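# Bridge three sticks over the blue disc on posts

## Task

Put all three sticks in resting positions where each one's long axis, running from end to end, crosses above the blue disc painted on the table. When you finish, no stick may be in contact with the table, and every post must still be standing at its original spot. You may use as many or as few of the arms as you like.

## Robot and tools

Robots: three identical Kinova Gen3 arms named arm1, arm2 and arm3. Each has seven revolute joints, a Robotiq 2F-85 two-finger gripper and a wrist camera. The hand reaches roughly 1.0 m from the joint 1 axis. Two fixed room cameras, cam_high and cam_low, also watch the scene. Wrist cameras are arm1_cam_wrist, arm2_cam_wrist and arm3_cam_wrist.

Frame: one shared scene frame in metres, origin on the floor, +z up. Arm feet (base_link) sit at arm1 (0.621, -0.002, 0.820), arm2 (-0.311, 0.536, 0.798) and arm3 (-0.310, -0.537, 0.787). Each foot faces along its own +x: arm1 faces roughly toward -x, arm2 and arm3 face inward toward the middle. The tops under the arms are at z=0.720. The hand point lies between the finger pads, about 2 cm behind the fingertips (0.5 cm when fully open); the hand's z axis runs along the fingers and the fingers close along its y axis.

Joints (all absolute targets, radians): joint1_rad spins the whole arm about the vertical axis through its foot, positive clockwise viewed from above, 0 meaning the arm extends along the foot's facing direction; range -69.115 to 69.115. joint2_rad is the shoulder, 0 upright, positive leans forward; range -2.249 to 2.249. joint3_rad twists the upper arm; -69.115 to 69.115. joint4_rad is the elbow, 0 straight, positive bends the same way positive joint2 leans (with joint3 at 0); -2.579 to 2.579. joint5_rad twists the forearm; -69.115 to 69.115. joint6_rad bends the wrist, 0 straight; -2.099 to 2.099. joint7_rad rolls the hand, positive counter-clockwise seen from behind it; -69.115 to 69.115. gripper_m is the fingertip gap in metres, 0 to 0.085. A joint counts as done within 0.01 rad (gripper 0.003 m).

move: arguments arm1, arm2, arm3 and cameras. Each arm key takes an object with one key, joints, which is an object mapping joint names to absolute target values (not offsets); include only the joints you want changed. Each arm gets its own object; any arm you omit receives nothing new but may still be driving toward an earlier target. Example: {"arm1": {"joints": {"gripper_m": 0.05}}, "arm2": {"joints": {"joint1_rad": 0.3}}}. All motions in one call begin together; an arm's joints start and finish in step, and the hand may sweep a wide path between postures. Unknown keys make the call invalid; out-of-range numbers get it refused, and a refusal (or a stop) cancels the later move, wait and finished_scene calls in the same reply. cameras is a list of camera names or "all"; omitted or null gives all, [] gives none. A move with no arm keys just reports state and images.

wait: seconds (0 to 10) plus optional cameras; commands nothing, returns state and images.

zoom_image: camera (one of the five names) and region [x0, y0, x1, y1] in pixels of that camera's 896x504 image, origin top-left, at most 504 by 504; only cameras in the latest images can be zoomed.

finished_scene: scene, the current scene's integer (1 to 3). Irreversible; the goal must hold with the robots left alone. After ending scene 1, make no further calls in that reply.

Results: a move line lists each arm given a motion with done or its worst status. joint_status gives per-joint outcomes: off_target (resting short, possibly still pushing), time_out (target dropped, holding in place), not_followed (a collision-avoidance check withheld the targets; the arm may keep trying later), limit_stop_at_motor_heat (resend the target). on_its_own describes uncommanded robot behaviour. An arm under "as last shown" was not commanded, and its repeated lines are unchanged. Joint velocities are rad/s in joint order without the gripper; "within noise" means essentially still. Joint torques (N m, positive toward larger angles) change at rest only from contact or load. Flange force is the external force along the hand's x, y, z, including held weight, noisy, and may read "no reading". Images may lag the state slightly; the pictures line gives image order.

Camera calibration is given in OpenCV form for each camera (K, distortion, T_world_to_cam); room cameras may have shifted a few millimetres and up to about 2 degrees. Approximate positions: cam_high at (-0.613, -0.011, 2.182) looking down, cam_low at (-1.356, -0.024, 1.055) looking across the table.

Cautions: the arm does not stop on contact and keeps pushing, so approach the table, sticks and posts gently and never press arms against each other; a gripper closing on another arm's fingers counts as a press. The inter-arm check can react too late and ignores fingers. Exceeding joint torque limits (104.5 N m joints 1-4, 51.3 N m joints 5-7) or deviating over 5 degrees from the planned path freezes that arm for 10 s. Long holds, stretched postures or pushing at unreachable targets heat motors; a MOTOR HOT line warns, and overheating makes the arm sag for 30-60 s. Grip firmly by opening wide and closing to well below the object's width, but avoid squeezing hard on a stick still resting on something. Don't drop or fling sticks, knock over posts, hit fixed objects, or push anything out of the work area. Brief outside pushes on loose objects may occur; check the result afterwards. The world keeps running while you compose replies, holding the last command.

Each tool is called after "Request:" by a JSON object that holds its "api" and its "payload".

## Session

Request:
{"api": "move", "payload": {}}

Request:
{"api": "zoom_image", "payload": {"camera": "cam_high", "region": [300, 140, 480, 340]}}

Request:
{"api": "zoom_image", "payload": {"camera": "cam_high", "region": [440, 140, 620, 340]}}

Request:
{"api": "zoom_image", "payload": {"camera": "cam_low", "region": [200, 220, 700, 400]}}

Scene clock: 0.00 s.
Joint torques (N m): no reading
Motor temperatures (°C): arm1=[29 33 26 33 41 38 44] | arm2=[29 28 27 29 36 37 43] | arm3=[32 30 30 31 35 41 39]
Flange force (N): no reading
Joint velocities: within noise
arm1.joint_positions: joint1_rad=+0.412 joint2_rad=-0.522 joint3_rad=-0.107 joint4_rad=+1.323 joint5_rad=+0.064 joint6_rad=+1.984 joint7_rad=+0.760 gripper_m=+0.085
arm1.joint_status: not commanded
arm1.hand: x=+0.5140 y=+0.0510 z=+1.3996 quat_wxyz=(+0.012, -0.828, +0.527, +0.191) (m; scene frame)
arm2.joint_positions: joint1_rad=+0.227 joint2_rad=-0.274 joint3_rad=-0.013 joint4_rad=+1.469 joint5_rad=+0.066 joint6_rad=+1.917 joint7_rad=+1.755 gripper_m=+0.085
arm2.joint_status: not commanded
arm2.hand: x=-0.2841 y=+0.3458 z=+1.2921 quat_wxyz=(+0.015, -0.509, -0.860, +0.037) (m; scene frame)
arm3.joint_positions: joint1_rad=+0.641 joint2_rad=-0.523 joint3_rad=-0.076 joint4_rad=+1.491 joint5_rad=-0.041 joint6_rad=+1.896 joint7_rad=+0.814 gripper_m=+0.085
arm3.joint_status: not commanded
arm3.hand: x=-0.1867 y=-0.4887 z=+1.3150 quat_wxyz=(-0.112, -0.141, -0.980, -0.083) (m; scene frame)
pictures: arm1_cam_wrist, arm2_cam_wrist, arm3_cam_wrist, cam_high, cam_low
camera_calibration:
arm1_cam_wrist: T_world_to_cam=[[-0.873961, -0.456749, 0.166049, 0.243231], [-0.391821, 0.86434, 0.315266, -0.226477], [-0.28752, 0.210469, -0.934363, 1.59285], [0, 0, 0, 1]] pos_world=[0.581813, -0.0283963, 1.51931]
arm2_cam_wrist: T_world_to_cam=[[0.870764, 0.480021, -0.106534, 0.223054], [0.485122, -0.874031, 0.0269721, 0.463841], [-0.0801664, -0.0751681, -0.993943, 1.43455], [0, 0, 0, 1]] pos_world=[-0.304244, 0.406173, 1.43712]
arm3_cam_wrist: T_world_to_cam=[[0.259206, 0.948801, 0.180525, 0.280235], [0.937306, -0.292204, 0.189932, -0.160779], [0.232958, 0.119975, -0.965058, 1.52163], [0, 0, 0, 1]] pos_world=[-0.276415, -0.495426, 1.44841]

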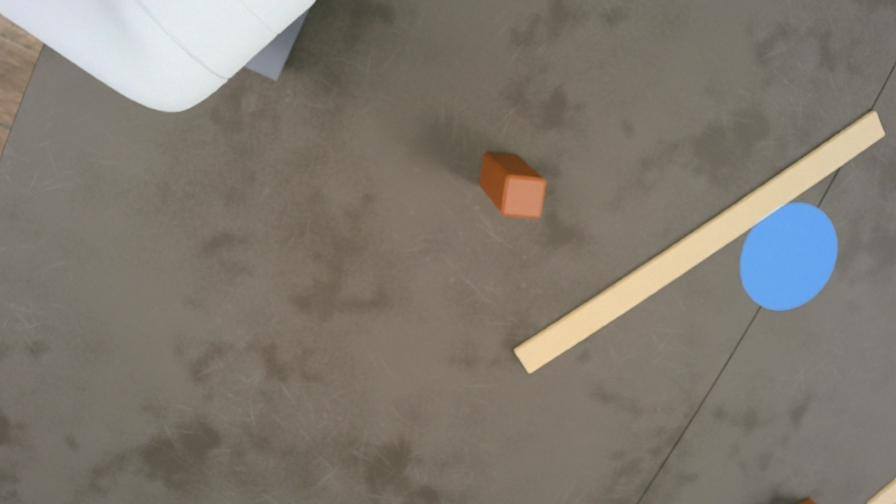

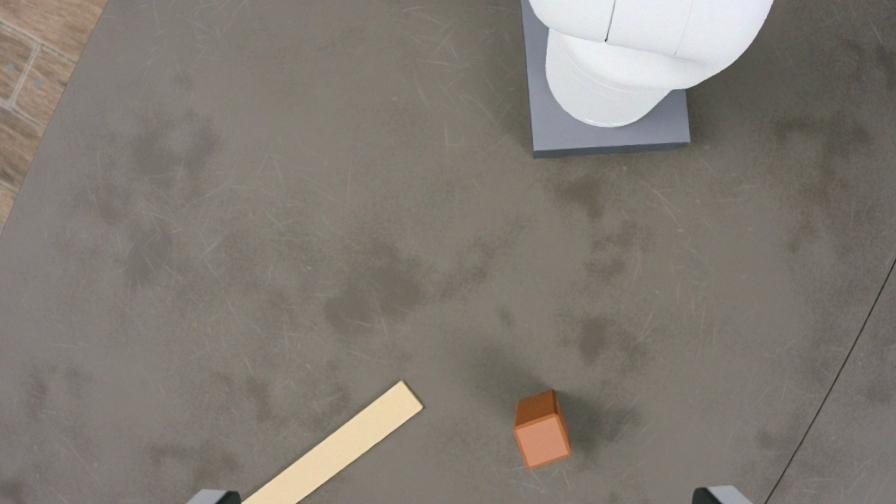

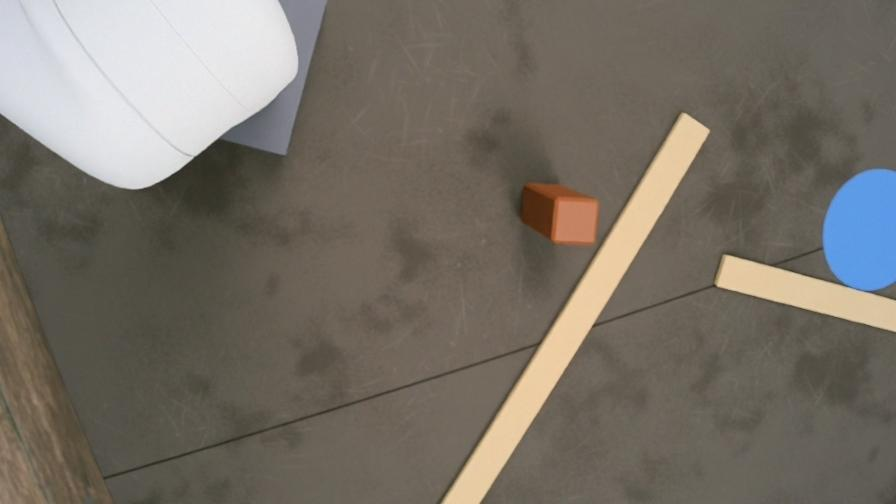

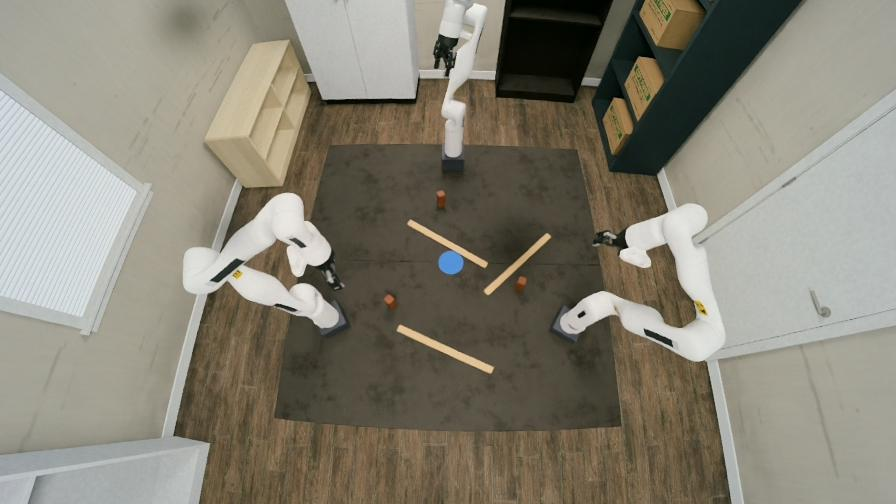

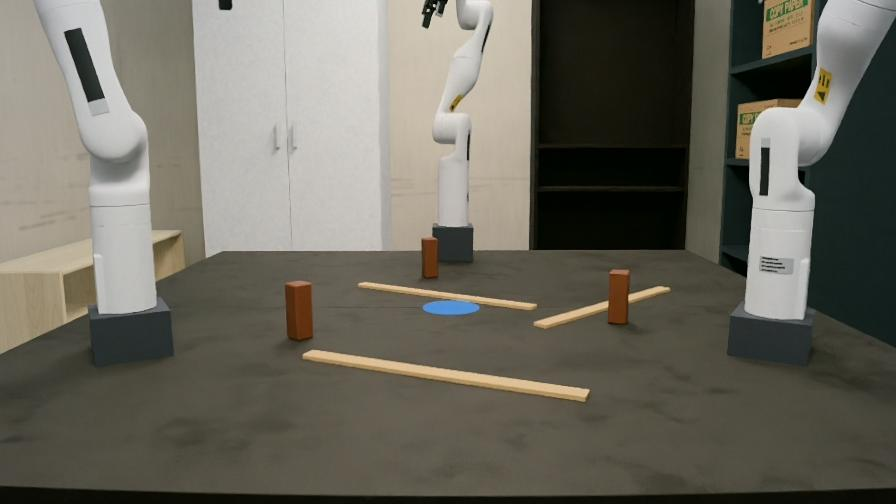

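Scaled by 2.520 from the camera's 896x504 image, which has a finer 1280x720 frame.

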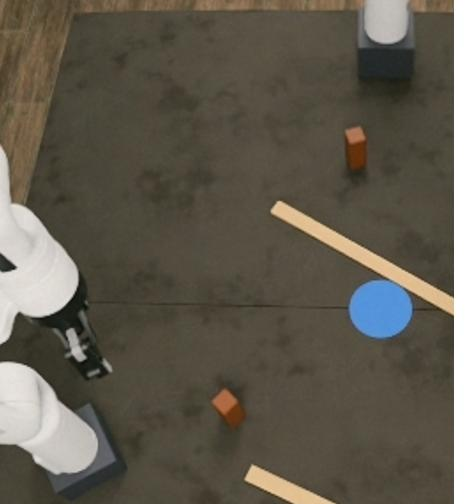

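Scaled by 2.520 from the camera's 896x504 image, which has a finer 1280x720 frame.

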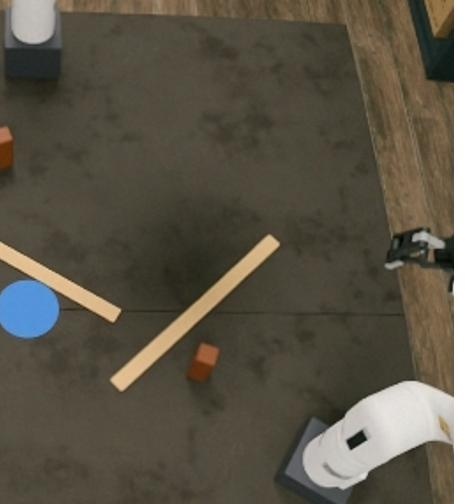

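Scaled by 1.008 from the camera's 896x504 image, which has a finer 1280x720 frame.

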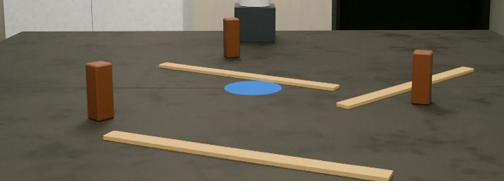

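Request:
{"api": "move", "payload": {"arm1": {"joints":{"joint1_rad":0.0803,"joint2_rad":0.7316,"joint3_rad":0,"joint4_rad":1.5676,"joint5_rad":0,"joint6_rad":0.8475,"joint7_rad":2.664,"gripper_m":0.07}}, "arm2": {"joints":{"joint1_rad":0.7086,"joint2_rad":0.6731,"joint3_rad":0,"joint4_rad":1.5956,"joint5_rad":0,"joint6_rad":0.8758,"joint7_rad":1.322,"gripper_m":0.07}}, "arm3": {"joints":{"joint1_rad":0.4222,"joint2_rad":0.4514,"joint3_rad":0,"joint4_rad":1.9904,"joint5_rad":0,"joint6_rad":0.7048,"joint7_rad":3.296,"gripper_m":0.07}}}}

Scene clock: 142.13 s.
Joint torques (N m): arm1=[0.1 -19.37 1.17 -6.56 0.19 0.34 -0.17] | arm2=[0.02 -20.89 0.48 -7.38 -0.17 -0.18 -0.26] | arm3=[0.57 -14.5 1.75 -7.64 0.42 -0.16 0.16]
Motor temperatures (°C): arm1=[29 32 26 33 41 38 44] | arm2=[29 27 27 29 36 36 43] | arm3=[32 29 30 32 35 41 39]
Flange force (N): arm1=[1.5 1.1 -0.9] | arm2=[-1.3 -0.5 2.6] | arm3=[-3.6 5.0 1.5]
move: arm1 done; arm2 done; arm3 done
Joint velocities: within noise
arm1.joint_positions: joint1_rad=+0.080 joint2_rad=+0.732 joint3_rad=+0.000 joint4_rad=+1.568 joint5_rad=+0.000 joint6_rad=+0.848 joint7_rad=+2.664 gripper_m=+0.070
arm1.joint_status: all done
arm1.hand: x=+0.1101 y=+0.0522 z=+0.9007 quat_wxyz=(+0.007, -0.869, -0.494, -0.004) (m; scene frame)
arm2.joint_positions: joint1_rad=+0.709 joint2_rad=+0.673 joint3_rad=+0.000 joint4_rad=+1.596 joint5_rad=+0.000 joint6_rad=+0.876 joint7_rad=+1.322 gripper_m=+0.070
arm2.joint_status: all done
arm2.hand: x=-0.4109 y=+0.0439 z=+0.8993 quat_wxyz=(+0.004, -0.834, -0.552, +0.003) (m; scene frame)
arm3.joint_positions: joint1_rad=+0.422 joint2_rad=+0.451 joint3_rad=+0.000 joint4_rad=+1.990 joint5_rad=+0.000 joint6_rad=+0.705 joint7_rad=+3.296 gripper_m=+0.070
arm3.joint_status: all done
arm3.hand: x=+0.0214 y=-0.3411 z=+0.8997 quat_wxyz=(-0.003, +0.918, -0.396, -0.005) (m; scene frame)
pictures: arm1_cam_wrist, arm2_cam_wrist, arm3_cam_wrist, cam_high, cam_low
camera_calibration:
arm1_cam_wrist: T_world_to_cam=[[0.867485, -0.497108, -0.0188073, -0.0495838], [-0.497463, -0.86692, -0.0313133, 0.185651], [-0.000738374, 0.0365197, -0.999333, 1.04641], [0, 0, 0, 1]] pos_world=[0.13614, 0.0980817, 1.05059]
arm2_cam_wrist: T_world_to_cam=[[0.920758, -0.388292, -0.0378758, 0.433514], [-0.387965, -0.921536, 0.0159403, -0.0746836], [-0.0410934, 0.000017291, -0.999155, 1.02873], [0, 0, 0, 1]] pos_world=[-0.385862, 0.0994886, 1.04548]
arm3_cam_wrist: T_world_to_cam=[[-0.725646, -0.687899, -0.0152509, -0.199827], [-0.688025, 0.72567, 0.00492913, 0.314557], [0.00767635, 0.0140698, -0.999872, 1.0547], [0, 0, 0, 1]] pos_world=[0.0633232, -0.380565, 1.04996]

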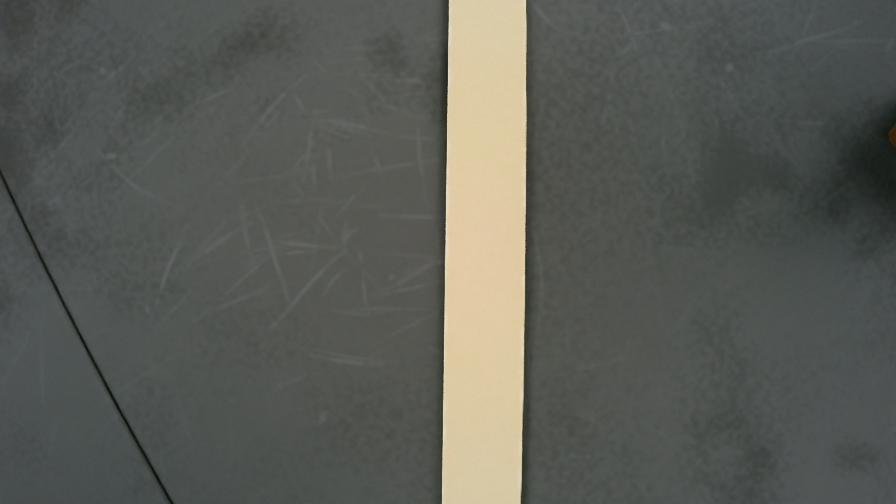

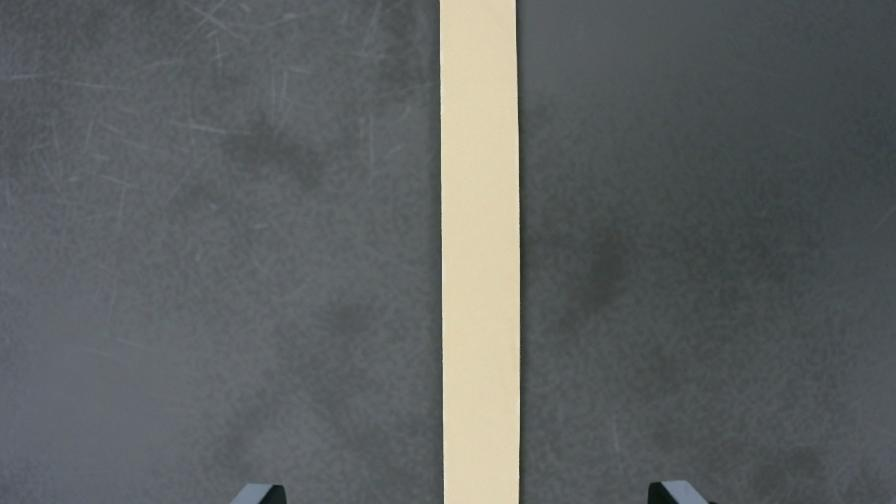

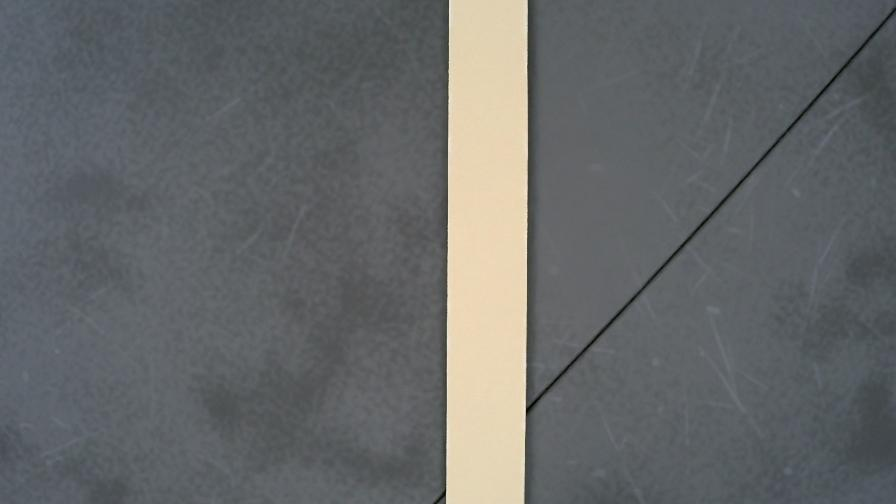

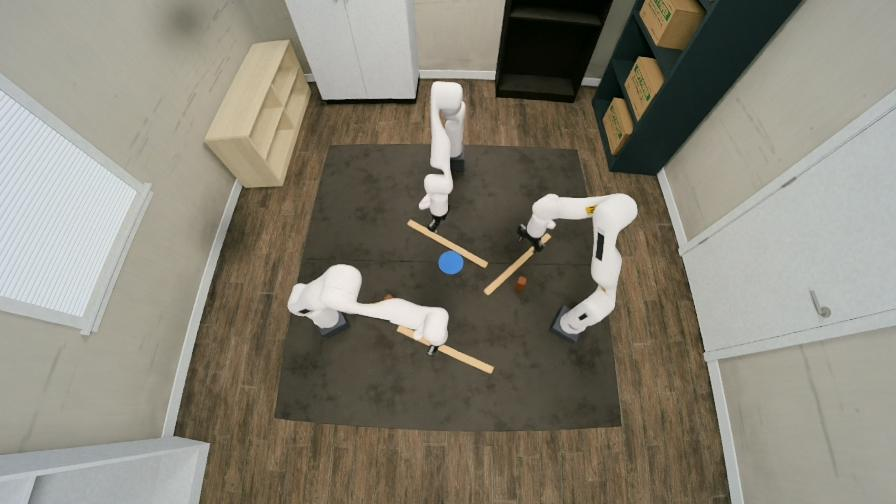

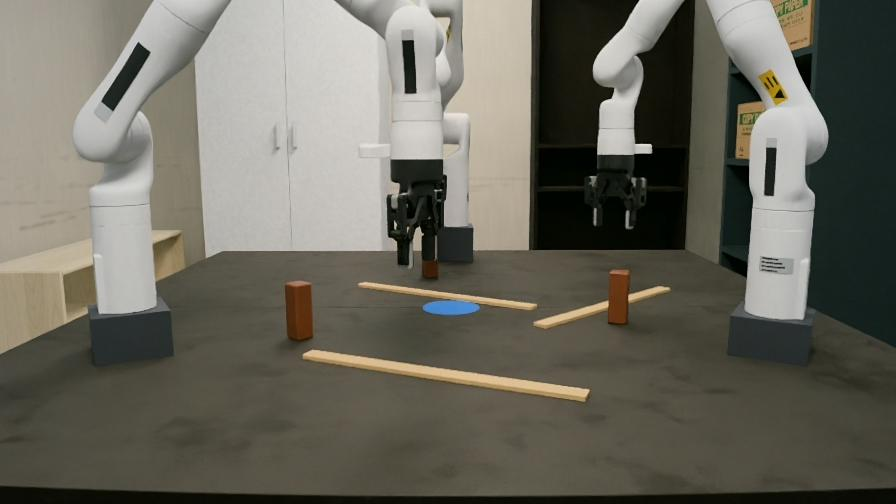

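Request:
{"api": "move", "payload": {"arm1": {"joints":{"joint1_rad":0.0723,"joint2_rad":1.0051,"joint4_rad":1.6296,"joint6_rad":0.512,"joint7_rad":2.656}}, "arm2": {"joints":{"joint2_rad":0.9511,"joint4_rad":1.6558,"joint6_rad":0.5376}}, "arm3": {"joints":{"joint2_rad":0.8131,"joint4_rad":2.0727,"joint6_rad":0.2608}}, "cameras": []}}

Request:
{"api": "move", "payload": {"arm1": {"joints":{"gripper_m":0.012}}, "arm2": {"joints":{"gripper_m":0.012}}, "arm3": {"joints":{"gripper_m":0.012}}, "cameras": []}}

Request:
{"api": "move", "payload": {"arm1": {"joints":{"joint2_rad":0.7316,"joint4_rad":1.5676,"joint6_rad":0.8475}}, "arm2": {"joints":{"joint2_rad":0.6731,"joint4_rad":1.5956,"joint6_rad":0.8758}}, "arm3": {"joints":{"joint2_rad":0.4514,"joint4_rad":1.9904,"joint6_rad":0.7048}}, "cameras": ["cam_high","cam_low"]}}

Request:
{"api": "move", "payload": {"arm1": {"joints":{"joint1_rad":0.2311,"joint2_rad":0.6648,"joint4_rad":1.8704,"joint5_rad":-0.1092,"joint6_rad":0.4961,"joint7_rad":1.9652}}, "arm2": {"joints":{"joint1_rad":0.2442,"joint2_rad":0.5889,"joint4_rad":1.8985,"joint5_rad":-0.0925,"joint6_rad":0.5337,"joint7_rad":1.9481}}, "cameras": []}}

Request:
{"api": "move", "payload": {"arm3": {"joints":{"joint1_rad":0.1499,"joint2_rad":0.5954,"joint4_rad":1.8482,"joint5_rad":-0.0429,"joint6_rad":0.5856,"joint7_rad":1.8755}}}}

Request:
{"api": "zoom_image", "payload": {"camera": "cam_high", "region": [370, 180, 550, 330]}}

Request:
{"api": "zoom_image", "payload": {"camera": "cam_low", "region": [280, 200, 660, 360]}}

Scene clock: 291.27 s.
Joint torques (N m): arm1=[0.1 -20.56 1.28 -4.31 0.16 0.32 -0.2] | arm2=[-0.03 -22.44 0.62 -5.04 -0.19 -0.15 -0.27] | arm3=[0.52 -16.83 1.89 -4.34 0.39 -0.17 0.15]
Motor temperatures (°C): arm1=[29 34 26 33 41 38 44] | arm2=[28 29 27 29 36 36 43] | arm3=[32 30 30 31 35 41 39]
Flange force (N): arm1=[1.6 1.0 -1.6] | arm2=[-0.7 -0.9 3.0] | arm3=[-3.5 5.8 -1.0]
move: arm1 done; arm2 done; arm3 done
Joint velocities: within noise
arm1.joint_positions: joint1_rad=+0.072 joint2_rad=+1.005 joint3_rad=+0.000 joint4_rad=+1.630 joint5_rad=+0.000 joint6_rad=+0.512 joint7_rad=+2.656 gripper_m=+0.070
arm1.joint_status: all done
arm1.hand: x=+0.1167 y=+0.0502 z=+0.7475 quat_wxyz=(+0.007, -0.869, -0.494, -0.004) (m; scene frame)
arm2.joint_positions: joint1_rad=+0.709 joint2_rad=+0.951 joint3_rad=+0.000 joint4_rad=+1.656 joint5_rad=+0.000 joint6_rad=+0.538 joint7_rad=+1.322 gripper_m=+0.070
arm2.joint_status: all done
arm2.hand: x=-0.4124 y=+0.0443 z=+0.7462 quat_wxyz=(+0.004, -0.834, -0.552, +0.003) (m; scene frame)
arm3.joint_positions: joint1_rad=+0.422 joint2_rad=+0.813 joint3_rad=+0.000 joint4_rad=+2.073 joint5_rad=+0.000 joint6_rad=+0.261 joint7_rad=+3.296 gripper_m=+0.070
arm3.joint_status: all done
arm3.hand: x=+0.0204 y=-0.3398 z=+0.7466 quat_wxyz=(-0.003, +0.918, -0.396, -0.005) (m; scene frame)
pictures: none
No camera images: "cameras" was empty.

Scene clock: 292.27 s.
Joint torques (N m): arm1=[-0.14 -15.06 0.94 -3 0.14 0.03 -0.18] | arm2=[0.64 -14.89 1.29 -2.45 0.12 -0.09 -0.28] | arm3=[0.61 -3.91 1.58 -3.94 0.41 -1.73 0.12]
Motor temperatures (°C): arm1=[29 34 26 33 41 38 44] | arm2=[28 29 27 29 36 36 43] | arm3=[32 30 30 31 35 41 39]
Flange force (N): arm1=[2.3 1.3 -13.0] | arm2=[-0.8 0.6 -11.9] | arm3=[-4.5 9.3 -38.7]
move: arm1 done; arm2 done; arm3 done
Joint velocities: within noise
arm1.joint_positions: joint1_rad=+0.072 joint2_rad=+1.005 joint3_rad=+0.000 joint4_rad=+1.630 joint5_rad=+0.000 joint6_rad=+0.512 joint7_rad=+2.656 gripper_m=+0.012
arm1.joint_status: all done
arm1.hand: x=+0.1167 y=+0.0502 z=+0.7475 quat_wxyz=(+0.007, -0.869, -0.494, -0.004) (m; scene frame)
arm2.joint_positions: joint1_rad=+0.709 joint2_rad=+0.951 joint3_rad=+0.000 joint4_rad=+1.656 joint5_rad=+0.000 joint6_rad=+0.538 joint7_rad=+1.322 gripper_m=+0.012
arm2.joint_status: all done
arm2.hand: x=-0.4124 y=+0.0443 z=+0.7462 quat_wxyz=(+0.004, -0.834, -0.552, +0.003) (m; scene frame)
arm3.joint_positions: joint1_rad=+0.422 joint2_rad=+0.813 joint3_rad=+0.000 joint4_rad=+2.073 joint5_rad=+0.000 joint6_rad=+0.261 joint7_rad=+3.296 gripper_m=+0.012
arm3.joint_status: all done
arm3.hand: x=+0.0204 y=-0.3398 z=+0.7466 quat_wxyz=(-0.003, +0.918, -0.396, -0.005) (m; scene frame)
pictures: none
No camera images: "cameras" was empty.

Scene clock: 293.77 s.
Joint torques (N m): arm1=[0.08 -19.41 1.17 -6.55 0.18 0.34 -0.19] | arm2=[0 -20.95 0.48 -7.39 -0.14 -0.16 -0.25] | arm3=[0.58 -14.45 1.75 -7.67 0.39 -0.19 0.15]
Motor temperatures (°C): arm1=[29 34 26 33 41 38 44] | arm2=[28 29 27 29 36 36 43] | arm3=[32 30 30 31 35 41 39]
Flange force (N): arm1=[1.5 0.9 -0.8] | arm2=[-1.3 -0.5 2.7] | arm3=[-3.6 5.2 1.3]
move: arm1 done; arm2 done; arm3 done
Joint velocities: within noise
arm1.joint_positions: joint1_rad=+0.072 joint2_rad=+0.732 joint3_rad=+0.000 joint4_rad=+1.568 joint5_rad=+0.000 joint6_rad=+0.847 joint7_rad=+2.656 gripper_m=+0.012
arm1.joint_status: all done
arm1.hand: x=+0.1096 y=+0.0481 z=+0.9007 quat_wxyz=(+0.007, -0.869, -0.494, -0.004) (m; scene frame)
arm2.joint_positions: joint1_rad=+0.709 joint2_rad=+0.673 joint3_rad=+0.000 joint4_rad=+1.596 joint5_rad=+0.000 joint6_rad=+0.876 joint7_rad=+1.322 gripper_m=+0.012
arm2.joint_status: all done
arm2.hand: x=-0.4109 y=+0.0439 z=+0.8993 quat_wxyz=(+0.004, -0.834, -0.552, +0.003) (m; scene frame)
arm3.joint_positions: joint1_rad=+0.422 joint2_rad=+0.451 joint3_rad=+0.000 joint4_rad=+1.990 joint5_rad=+0.000 joint6_rad=+0.705 joint7_rad=+3.296 gripper_m=+0.012
arm3.joint_status: all done
arm3.hand: x=+0.0214 y=-0.3411 z=+0.8997 quat_wxyz=(-0.003, +0.918, -0.396, -0.005) (m; scene frame)
pictures: cam_high, cam_low

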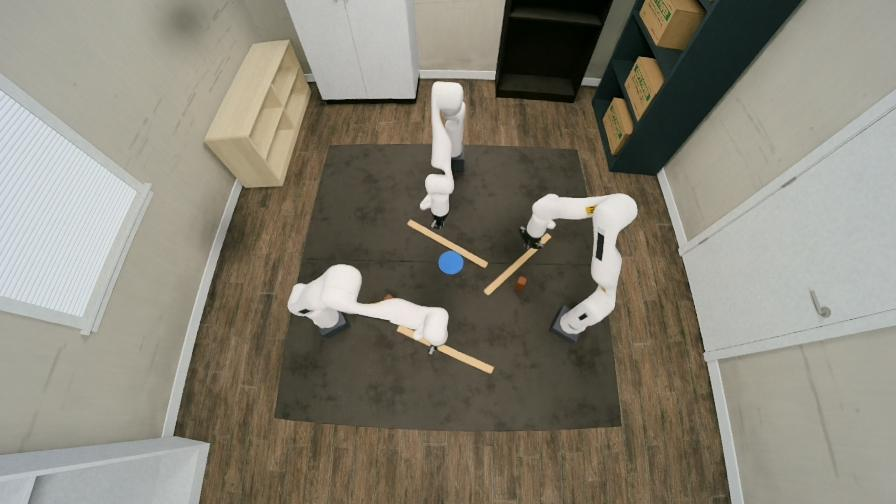

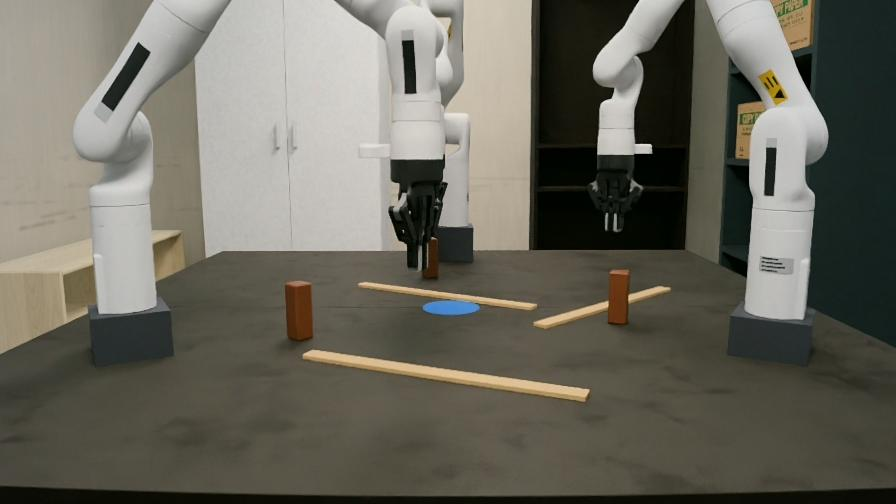

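Scene clock: 295.43 s.
Joint torques (N m): arm1=[0.01 -17.16 0.96 -5.36 0.06 -0.01 -0.18] | arm2=[-0.05 -18.53 0.36 -6.27 -0.26 -0.55 -0.24] | arm3=[0.6 -14.52 1.72 -7.67 0.42 -0.2 0.14]
Motor temperatures (°C): arm1=[29 34 26 33 41 38 44] | arm2=[28 29 27 29 36 36 43] | arm3=[32 30 30 31 35 41 39]
Flange force (N): arm1=[1.7 -0.8 -1.0] | arm2=[-0.2 -1.4 3.2] | arm3=[-3.6 5.1 1.5]
move: arm1 done; arm2 done
Joint velocities: within noise
arm1.joint_positions: joint1_rad=+0.231 joint2_rad=+0.665 joint3_rad=+0.000 joint4_rad=+1.870 joint5_rad=-0.109 joint6_rad=+0.496 joint7_rad=+1.965 gripper_m=+0.012
arm1.joint_status: all done
arm1.hand: x=+0.1602 y=+0.1047 z=+0.8727 quat_wxyz=(-0.003, -0.997, -0.046, +0.063) (m; scene frame)
arm2.joint_positions: joint1_rad=+0.244 joint2_rad=+0.589 joint3_rad=+0.000 joint4_rad=+1.899 joint5_rad=-0.093 joint6_rad=+0.534 joint7_rad=+1.948 gripper_m=+0.012
arm2.joint_status: all done
arm2.hand: x=-0.1780 y=+0.0926 z=+0.8730 quat_wxyz=(-0.056, -0.460, -0.886, +0.029) (m; scene frame)
arm3: as last shown
pictures: none
No camera images: "cameras" was empty.

Scene clock: 297.20 s.
Joint torques (N m): arm1=[-0.01 -17.19 1.04 -5.34 0.05 0 -0.17] | arm2=[-0.03 -18.52 0.37 -6.26 -0.26 -0.53 -0.25] | arm3=[0.54 -17.25 1.79 -7.92 0.38 -0.48 0.15]
Motor temperatures (°C): arm1=[29 34 26 33 41 38 44] | arm2=[28 29 27 29 36 36 43] | arm3=[32 30 30 31 35 41 39]
Flange force (N): arm1=[1.7 -0.9 -0.9] | arm2=[-0.2 -1.4 3.2] | arm3=[5.3 3.3 0.3]
move: arm3 done
Joint velocities: within noise
arm1, arm2: as last shown
arm3.joint_positions: joint1_rad=+0.150 joint2_rad=+0.595 joint3_rad=+0.000 joint4_rad=+1.848 joint5_rad=-0.043 joint6_rad=+0.586 joint7_rad=+1.876 gripper_m=+0.012
arm3.joint_status: all done
arm3.hand: x=+0.0072 y=-0.1863 z=+0.8729 quat_wxyz=(-0.052, +0.541, -0.839, -0.034) (m; scene frame)
pictures: arm1_cam_wrist, arm2_cam_wrist, arm3_cam_wrist, cam_high, cam_low
camera_calibration:
arm1_cam_wrist: T_world_to_cam=[[0.106827, -0.994185, -0.0135388, 0.101859], [-0.988184, -0.107668, 0.109084, 0.131885], [-0.109907, 0.00172568, -0.99394, 1.0329], [0, 0, 0, 1]] pos_world=[0.232968, 0.113684, 1.01363]
arm2_cam_wrist: T_world_to_cam=[[0.818359, 0.57403, -0.0279004, 0.120852], [0.571845, -0.808484, 0.139093, 0.113907], [0.0572865, -0.129783, -0.989886, 1.03344], [0, 0, 0, 1]] pos_world=[-0.223239, 0.156842, 1.01052]
arm3_cam_wrist: T_world_to_cam=[[-0.910531, 0.413195, -0.0142693, 0.101564], [0.408787, 0.904909, 0.118458, 0.119015], [0.0618588, 0.102027, -0.992856, 1.0358], [0, 0, 0, 1]] pos_world=[-0.0202486, -0.255343, 1.01575]

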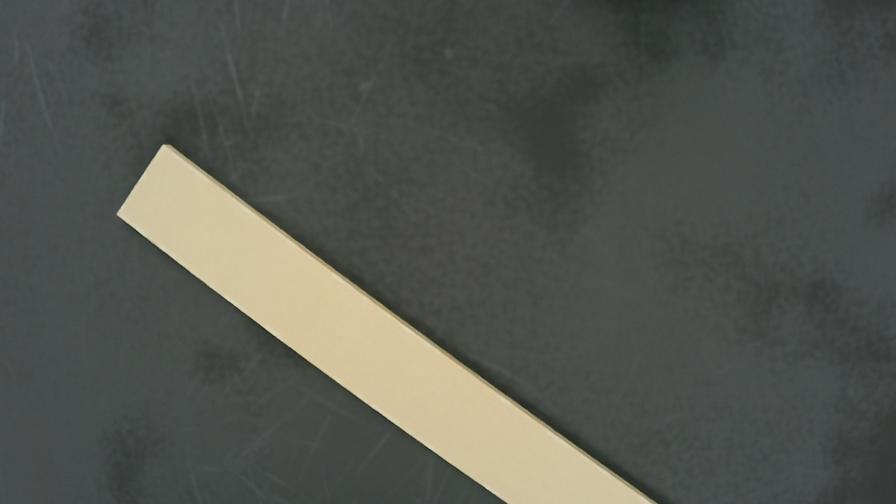

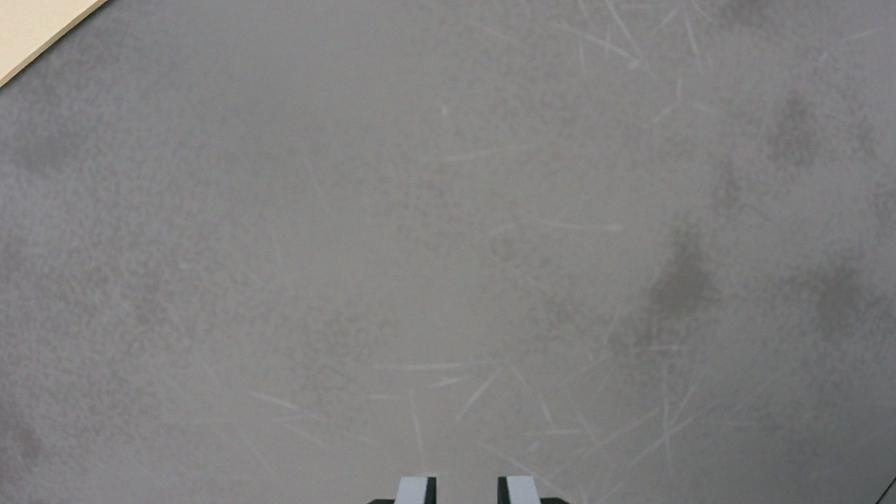

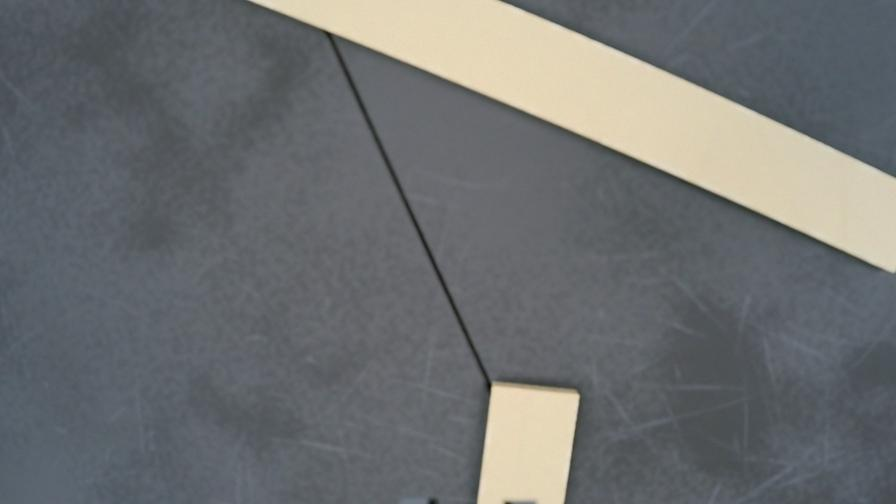

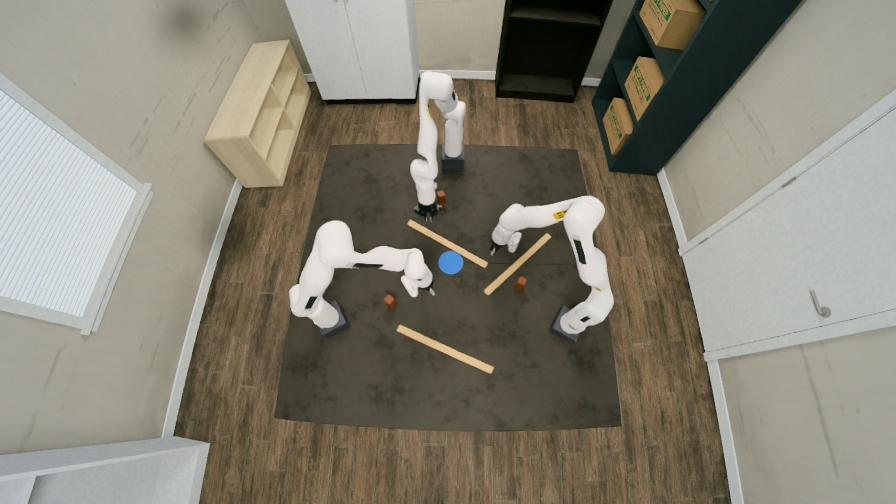

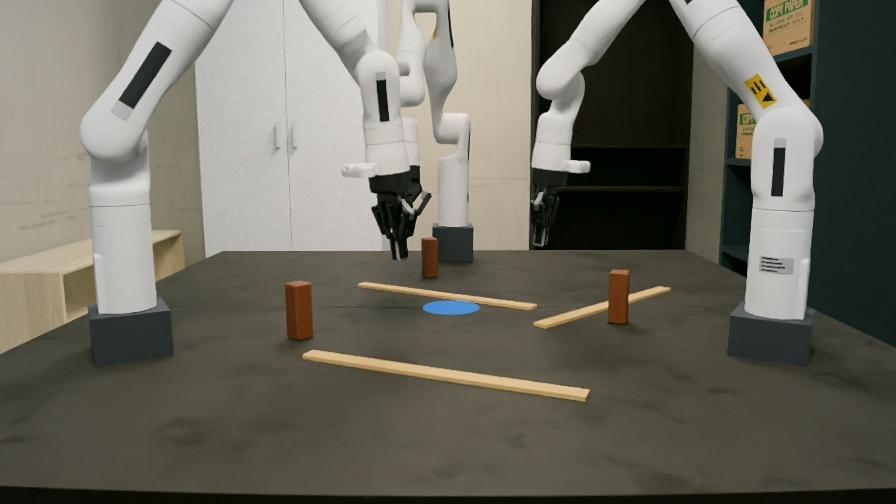

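Scaled by 2.800 from the camera's 896x504 image, which has a finer 1280x720 frame.

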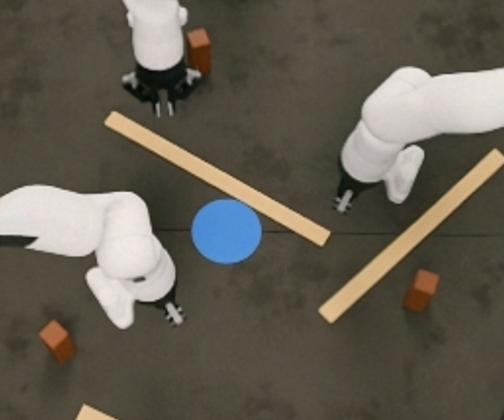

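Scaled by 1.326 from the camera's 896x504 image, which has a finer 1280x720 frame.

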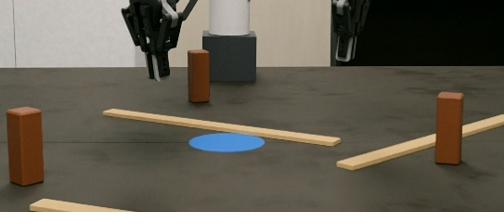

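Request:
{"api": "move", "payload": {"arm1": {"joints":{"joint1_rad":0.0723,"joint2_rad":0.7316,"joint4_rad":1.5676,"joint5_rad":0,"joint6_rad":0.8475,"joint7_rad":2.656,"gripper_m":0.05}}, "arm2": {"joints":{"joint1_rad":0.7086,"joint2_rad":0.6731,"joint4_rad":1.5956,"joint5_rad":0,"joint6_rad":0.8758,"joint7_rad":1.322,"gripper_m":0.05}}, "arm3": {"joints":{"joint1_rad":0.4222,"joint2_rad":0.4514,"joint4_rad":1.9904,"joint5_rad":0,"joint6_rad":0.7048,"joint7_rad":3.296,"gripper_m":0.05}}, "cameras": []}}

Request:
{"api": "move", "payload": {"arm1": {"joints":{"joint2_rad":1.0113,"joint4_rad":1.6285,"joint6_rad":0.5069}}, "arm2": {"joints":{"joint2_rad":0.9555,"joint4_rad":1.6554,"joint6_rad":0.5336}}, "arm3": {"joints":{"joint2_rad":0.8167,"joint4_rad":2.0886,"joint6_rad":0.2413}}, "cameras": ["arm1_cam_wrist","arm2_cam_wrist","arm3_cam_wrist"]}}

Request:
{"api": "move", "payload": {"arm1": {"joints":{"gripper_m":0.015}}, "arm2": {"joints":{"gripper_m":0.015}}, "arm3": {"joints":{"gripper_m":0.015}}, "cameras": ["arm1_cam_wrist","arm2_cam_wrist","arm3_cam_wrist"]}}

Scene clock: 332.93 s.
Joint torques (N m): arm1=[0.03 -19.4 1.14 -6.58 0.21 0.33 -0.17] | arm2=[-0.02 -20.95 0.44 -7.38 -0.16 -0.17 -0.26] | arm3=[0.52 -14.5 1.79 -7.65 0.41 -0.17 0.13]
Motor temperatures (°C): arm1=[29 34 26 33 41 38 44] | arm2=[28 29 27 29 36 36 43] | arm3=[32 31 30 31 35 41 39]
Flange force (N): arm1=[1.6 1.0 -0.8] | arm2=[-1.4 -0.6 2.7] | arm3=[-3.4 5.1 1.5]
move: arm1 done; arm2 done; arm3 done
Joint velocities: within noise
arm1.joint_positions: joint1_rad=+0.072 joint2_rad=+0.732 joint3_rad=+0.000 joint4_rad=+1.568 joint5_rad=+0.000 joint6_rad=+0.848 joint7_rad=+2.656 gripper_m=+0.050
arm1.joint_status: all done
arm1.hand: x=+0.1096 y=+0.0480 z=+0.9007 quat_wxyz=(+0.007, -0.869, -0.494, -0.004) (m; scene frame)
arm2.joint_positions: joint1_rad=+0.709 joint2_rad=+0.673 joint3_rad=+0.000 joint4_rad=+1.596 joint5_rad=+0.000 joint6_rad=+0.876 joint7_rad=+1.322 gripper_m=+0.050
arm2.joint_status: all done
arm2.hand: x=-0.4110 y=+0.0439 z=+0.8993 quat_wxyz=(+0.004, -0.834, -0.552, +0.003) (m; scene frame)
arm3.joint_positions: joint1_rad=+0.422 joint2_rad=+0.451 joint3_rad=+0.000 joint4_rad=+1.990 joint5_rad=+0.000 joint6_rad=+0.705 joint7_rad=+3.296 gripper_m=+0.050
arm3.joint_status: all done
arm3.hand: x=+0.0214 y=-0.3411 z=+0.8997 quat_wxyz=(-0.003, +0.918, -0.396, -0.005) (m; scene frame)
pictures: none
No camera images: "cameras" was empty.

Scene clock: 334.47 s.
Joint torques (N m): arm1=[0.11 -20.57 1.27 -4.23 0.18 0.31 -0.17] | arm2=[0.02 -22.46 0.51 -5 -0.19 -0.17 -0.24] | arm3=[0.57 -16.71 1.92 -4.16 0.41 -0.15 0.13]
Motor temperatures (°C): arm1=[29 34 26 33 41 38 44] | arm2=[28 29 27 29 36 36 43] | arm3=[32 31 30 31 35 41 39]
Flange force (N): arm1=[1.5 0.9 -1.6] | arm2=[-0.7 -0.7 2.9] | arm3=[-3.6 5.7 -1.0]
move: arm1 done; arm2 done; arm3 done
Joint velocities: within noise
arm1.joint_positions: joint1_rad=+0.072 joint2_rad=+1.011 joint3_rad=+0.000 joint4_rad=+1.629 joint5_rad=+0.000 joint6_rad=+0.507 joint7_rad=+2.656 gripper_m=+0.050
arm1.joint_status: all done
arm1.hand: x=+0.1167 y=+0.0502 z=+0.7445 quat_wxyz=(+0.007, -0.869, -0.494, -0.004) (m; scene frame)
arm2.joint_positions: joint1_rad=+0.709 joint2_rad=+0.956 joint3_rad=+0.000 joint4_rad=+1.655 joint5_rad=+0.000 joint6_rad=+0.534 joint7_rad=+1.322 gripper_m=+0.050
arm2.joint_status: all done
arm2.hand: x=-0.4125 y=+0.0443 z=+0.7441 quat_wxyz=(+0.004, -0.834, -0.552, +0.003) (m; scene frame)
arm3.joint_positions: joint1_rad=+0.422 joint2_rad=+0.817 joint3_rad=+0.000 joint4_rad=+2.089 joint5_rad=+0.000 joint6_rad=+0.241 joint7_rad=+3.296 gripper_m=+0.050
arm3.joint_status: all done
arm3.hand: x=+0.0163 y=-0.3425 z=+0.7440 quat_wxyz=(-0.003, +0.918, -0.396, -0.005) (m; scene frame)
pictures: arm1_cam_wrist, arm2_cam_wrist, arm3_cam_wrist
camera_calibration:
arm1_cam_wrist: T_world_to_cam=[[0.867442, -0.497183, -0.0188102, -0.0591772], [-0.497538, -0.866877, -0.0313112, 0.182398], [-0.000738781, 0.0365194, -0.999333, 0.89029], [0, 0, 0, 1]] pos_world=[0.142741, 0.096182, 0.894294]
arm2_cam_wrist: T_world_to_cam=[[0.920722, -0.38838, -0.037836, 0.429131], [-0.388049, -0.921499, 0.0160352, -0.0725439], [-0.0410936, -0.0000817143, -0.999155, 0.873613], [0, 0, 0, 1]] pos_world=[-0.387361, 0.0998884, 0.890275]
arm3_cam_wrist: T_world_to_cam=[[-0.725743, -0.687796, -0.0153185, -0.20676], [-0.687923, 0.725766, 0.00500547, 0.312795], [0.00767493, 0.0141707, -0.99987, 0.899113], [0, 0, 0, 1]] pos_world=[0.0582236, -0.381965, 0.894263]

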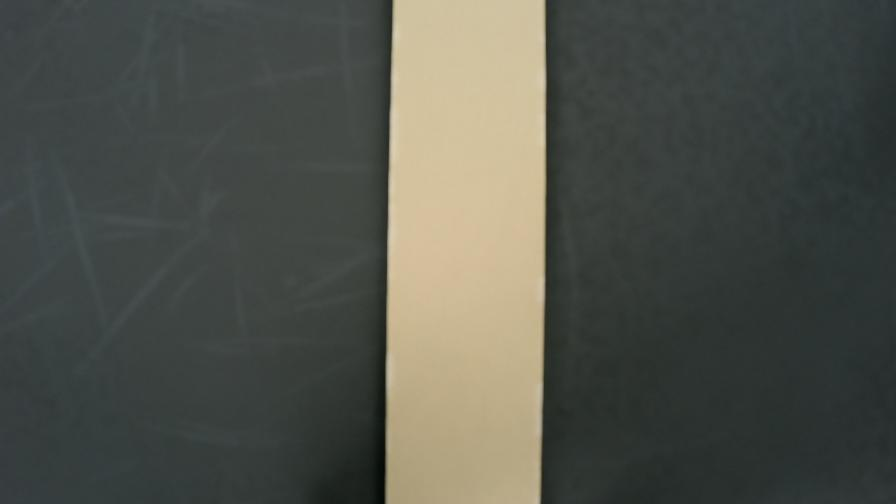

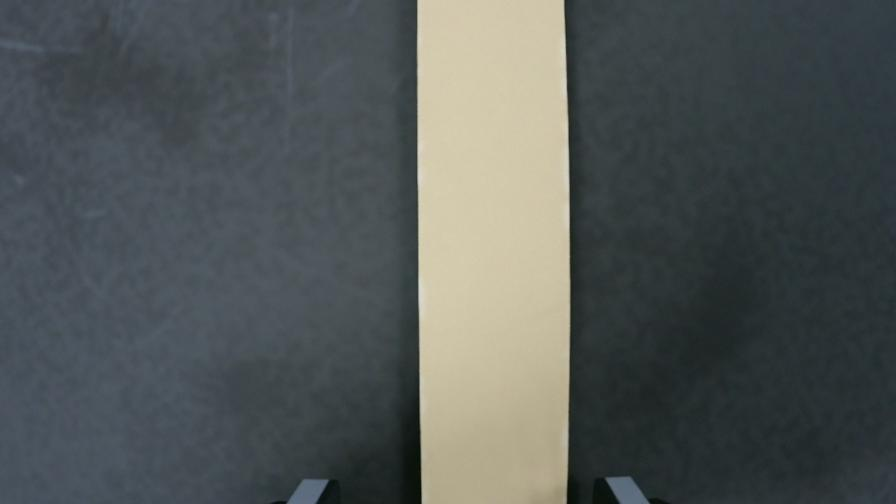

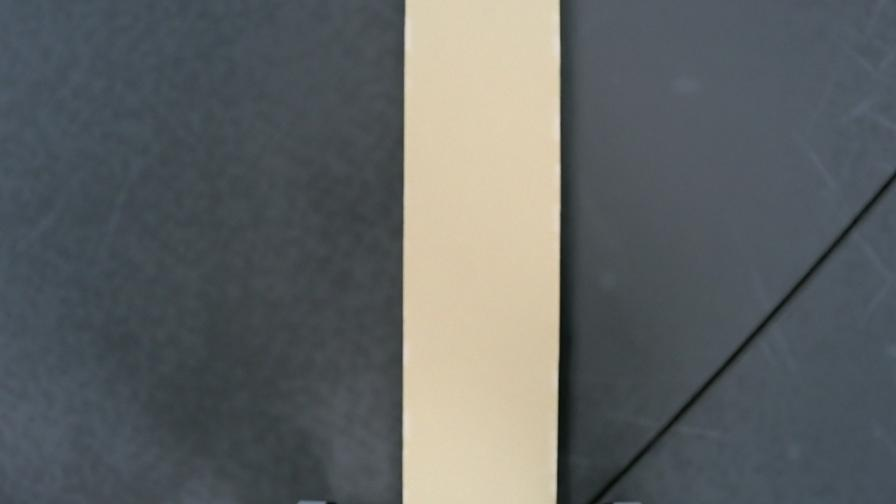

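Scene clock: 335.23 s.
Joint torques (N m): arm1=[-0.1 -16.52 0.96 -3.45 0.04 -0.01 -0.22] | arm2=[0.04 -18.22 0.49 -4.35 -0.18 -0.68 -0.3] | arm3=[0.53 -11.01 1.92 -5.11 0.43 -1.51 0.17]
Motor temperatures (°C): arm1=[29 34 26 33 41 38 44] | arm2=[28 29 27 29 36 36 43] | arm3=[32 31 30 31 35 41 39]
Flange force (N): arm1=[2.3 1.4 -10.3] | arm2=[0.6 -1.0 -6.6] | arm3=[-4.3 8.9 -19.7]
move: arm1 off_target; arm2 off_target; arm3 off_target
Joint velocities: within noise
arm1.joint_positions: joint1_rad=+0.072 joint2_rad=+1.011 joint3_rad=+0.000 joint4_rad=+1.629 joint5_rad=+0.000 joint6_rad=+0.507 joint7_rad=+2.656 gripper_m=+0.025
arm1.joint_status: gripper_m off_target (ended at +0.025, target +0.015)
arm1.hand: x=+0.1167 y=+0.0502 z=+0.7445 quat_wxyz=(+0.007, -0.869, -0.494, -0.004) (m; scene frame)
arm2.joint_positions: joint1_rad=+0.709 joint2_rad=+0.955 joint3_rad=+0.000 joint4_rad=+1.655 joint5_rad=+0.000 joint6_rad=+0.534 joint7_rad=+1.322 gripper_m=+0.025
arm2.joint_status: gripper_m off_target (ended at +0.025, target +0.015)
arm2.hand: x=-0.4125 y=+0.0443 z=+0.7441 quat_wxyz=(+0.004, -0.834, -0.552, +0.003) (m; scene frame)
arm3.joint_positions: joint1_rad=+0.422 joint2_rad=+0.817 joint3_rad=+0.000 joint4_rad=+2.089 joint5_rad=+0.000 joint6_rad=+0.241 joint7_rad=+3.296 gripper_m=+0.025
arm3.joint_status: gripper_m off_target (ended at +0.025, target +0.015)
arm3.hand: x=+0.0163 y=-0.3425 z=+0.7440 quat_wxyz=(-0.003, +0.918, -0.396, -0.005) (m; scene frame)
pictures: arm1_cam_wrist, arm2_cam_wrist, arm3_cam_wrist
camera_calibration:
arm1_cam_wrist: T_world_to_cam=[[0.867442, -0.497183, -0.0188102, -0.0591753], [-0.497538, -0.866877, -0.0313112, 0.182401], [-0.000738781, 0.0365194, -0.999333, 0.89039], [0, 0, 0, 1]] pos_world=[0.142741, 0.096182, 0.894394]
arm2_cam_wrist: T_world_to_cam=[[0.920758, -0.388296, -0.037837, 0.429138], [-0.387965, -0.921535, 0.0160325, -0.0725053], [-0.0410934, -0.0000826764, -0.999155, 0.873613], [0, 0, 0, 1]] pos_world=[-0.387362, 0.0998886, 0.890275]
arm3_cam_wrist: T_world_to_cam=[[-0.725743, -0.687796, -0.0153185, -0.20676], [-0.687923, 0.725766, 0.00500547, 0.312795], [0.00767493, 0.0141707, -0.99987, 0.899113], [0, 0, 0, 1]] pos_world=[0.0582236, -0.381965, 0.894263]

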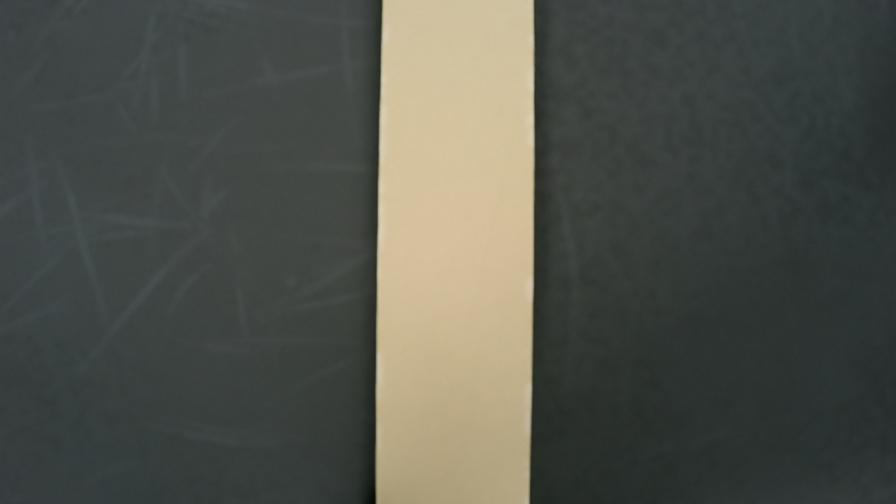

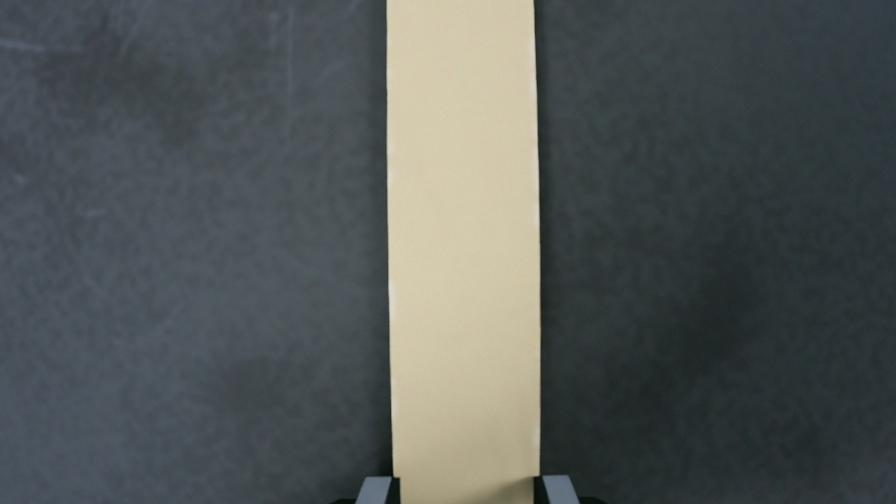

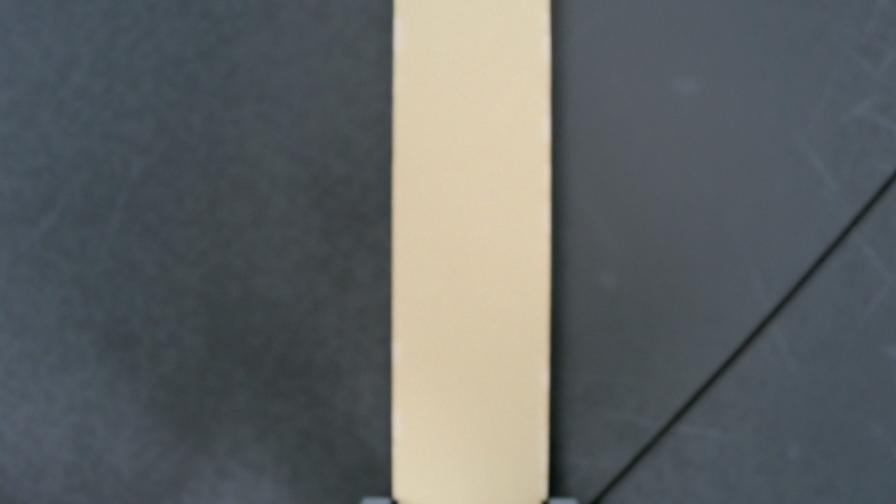

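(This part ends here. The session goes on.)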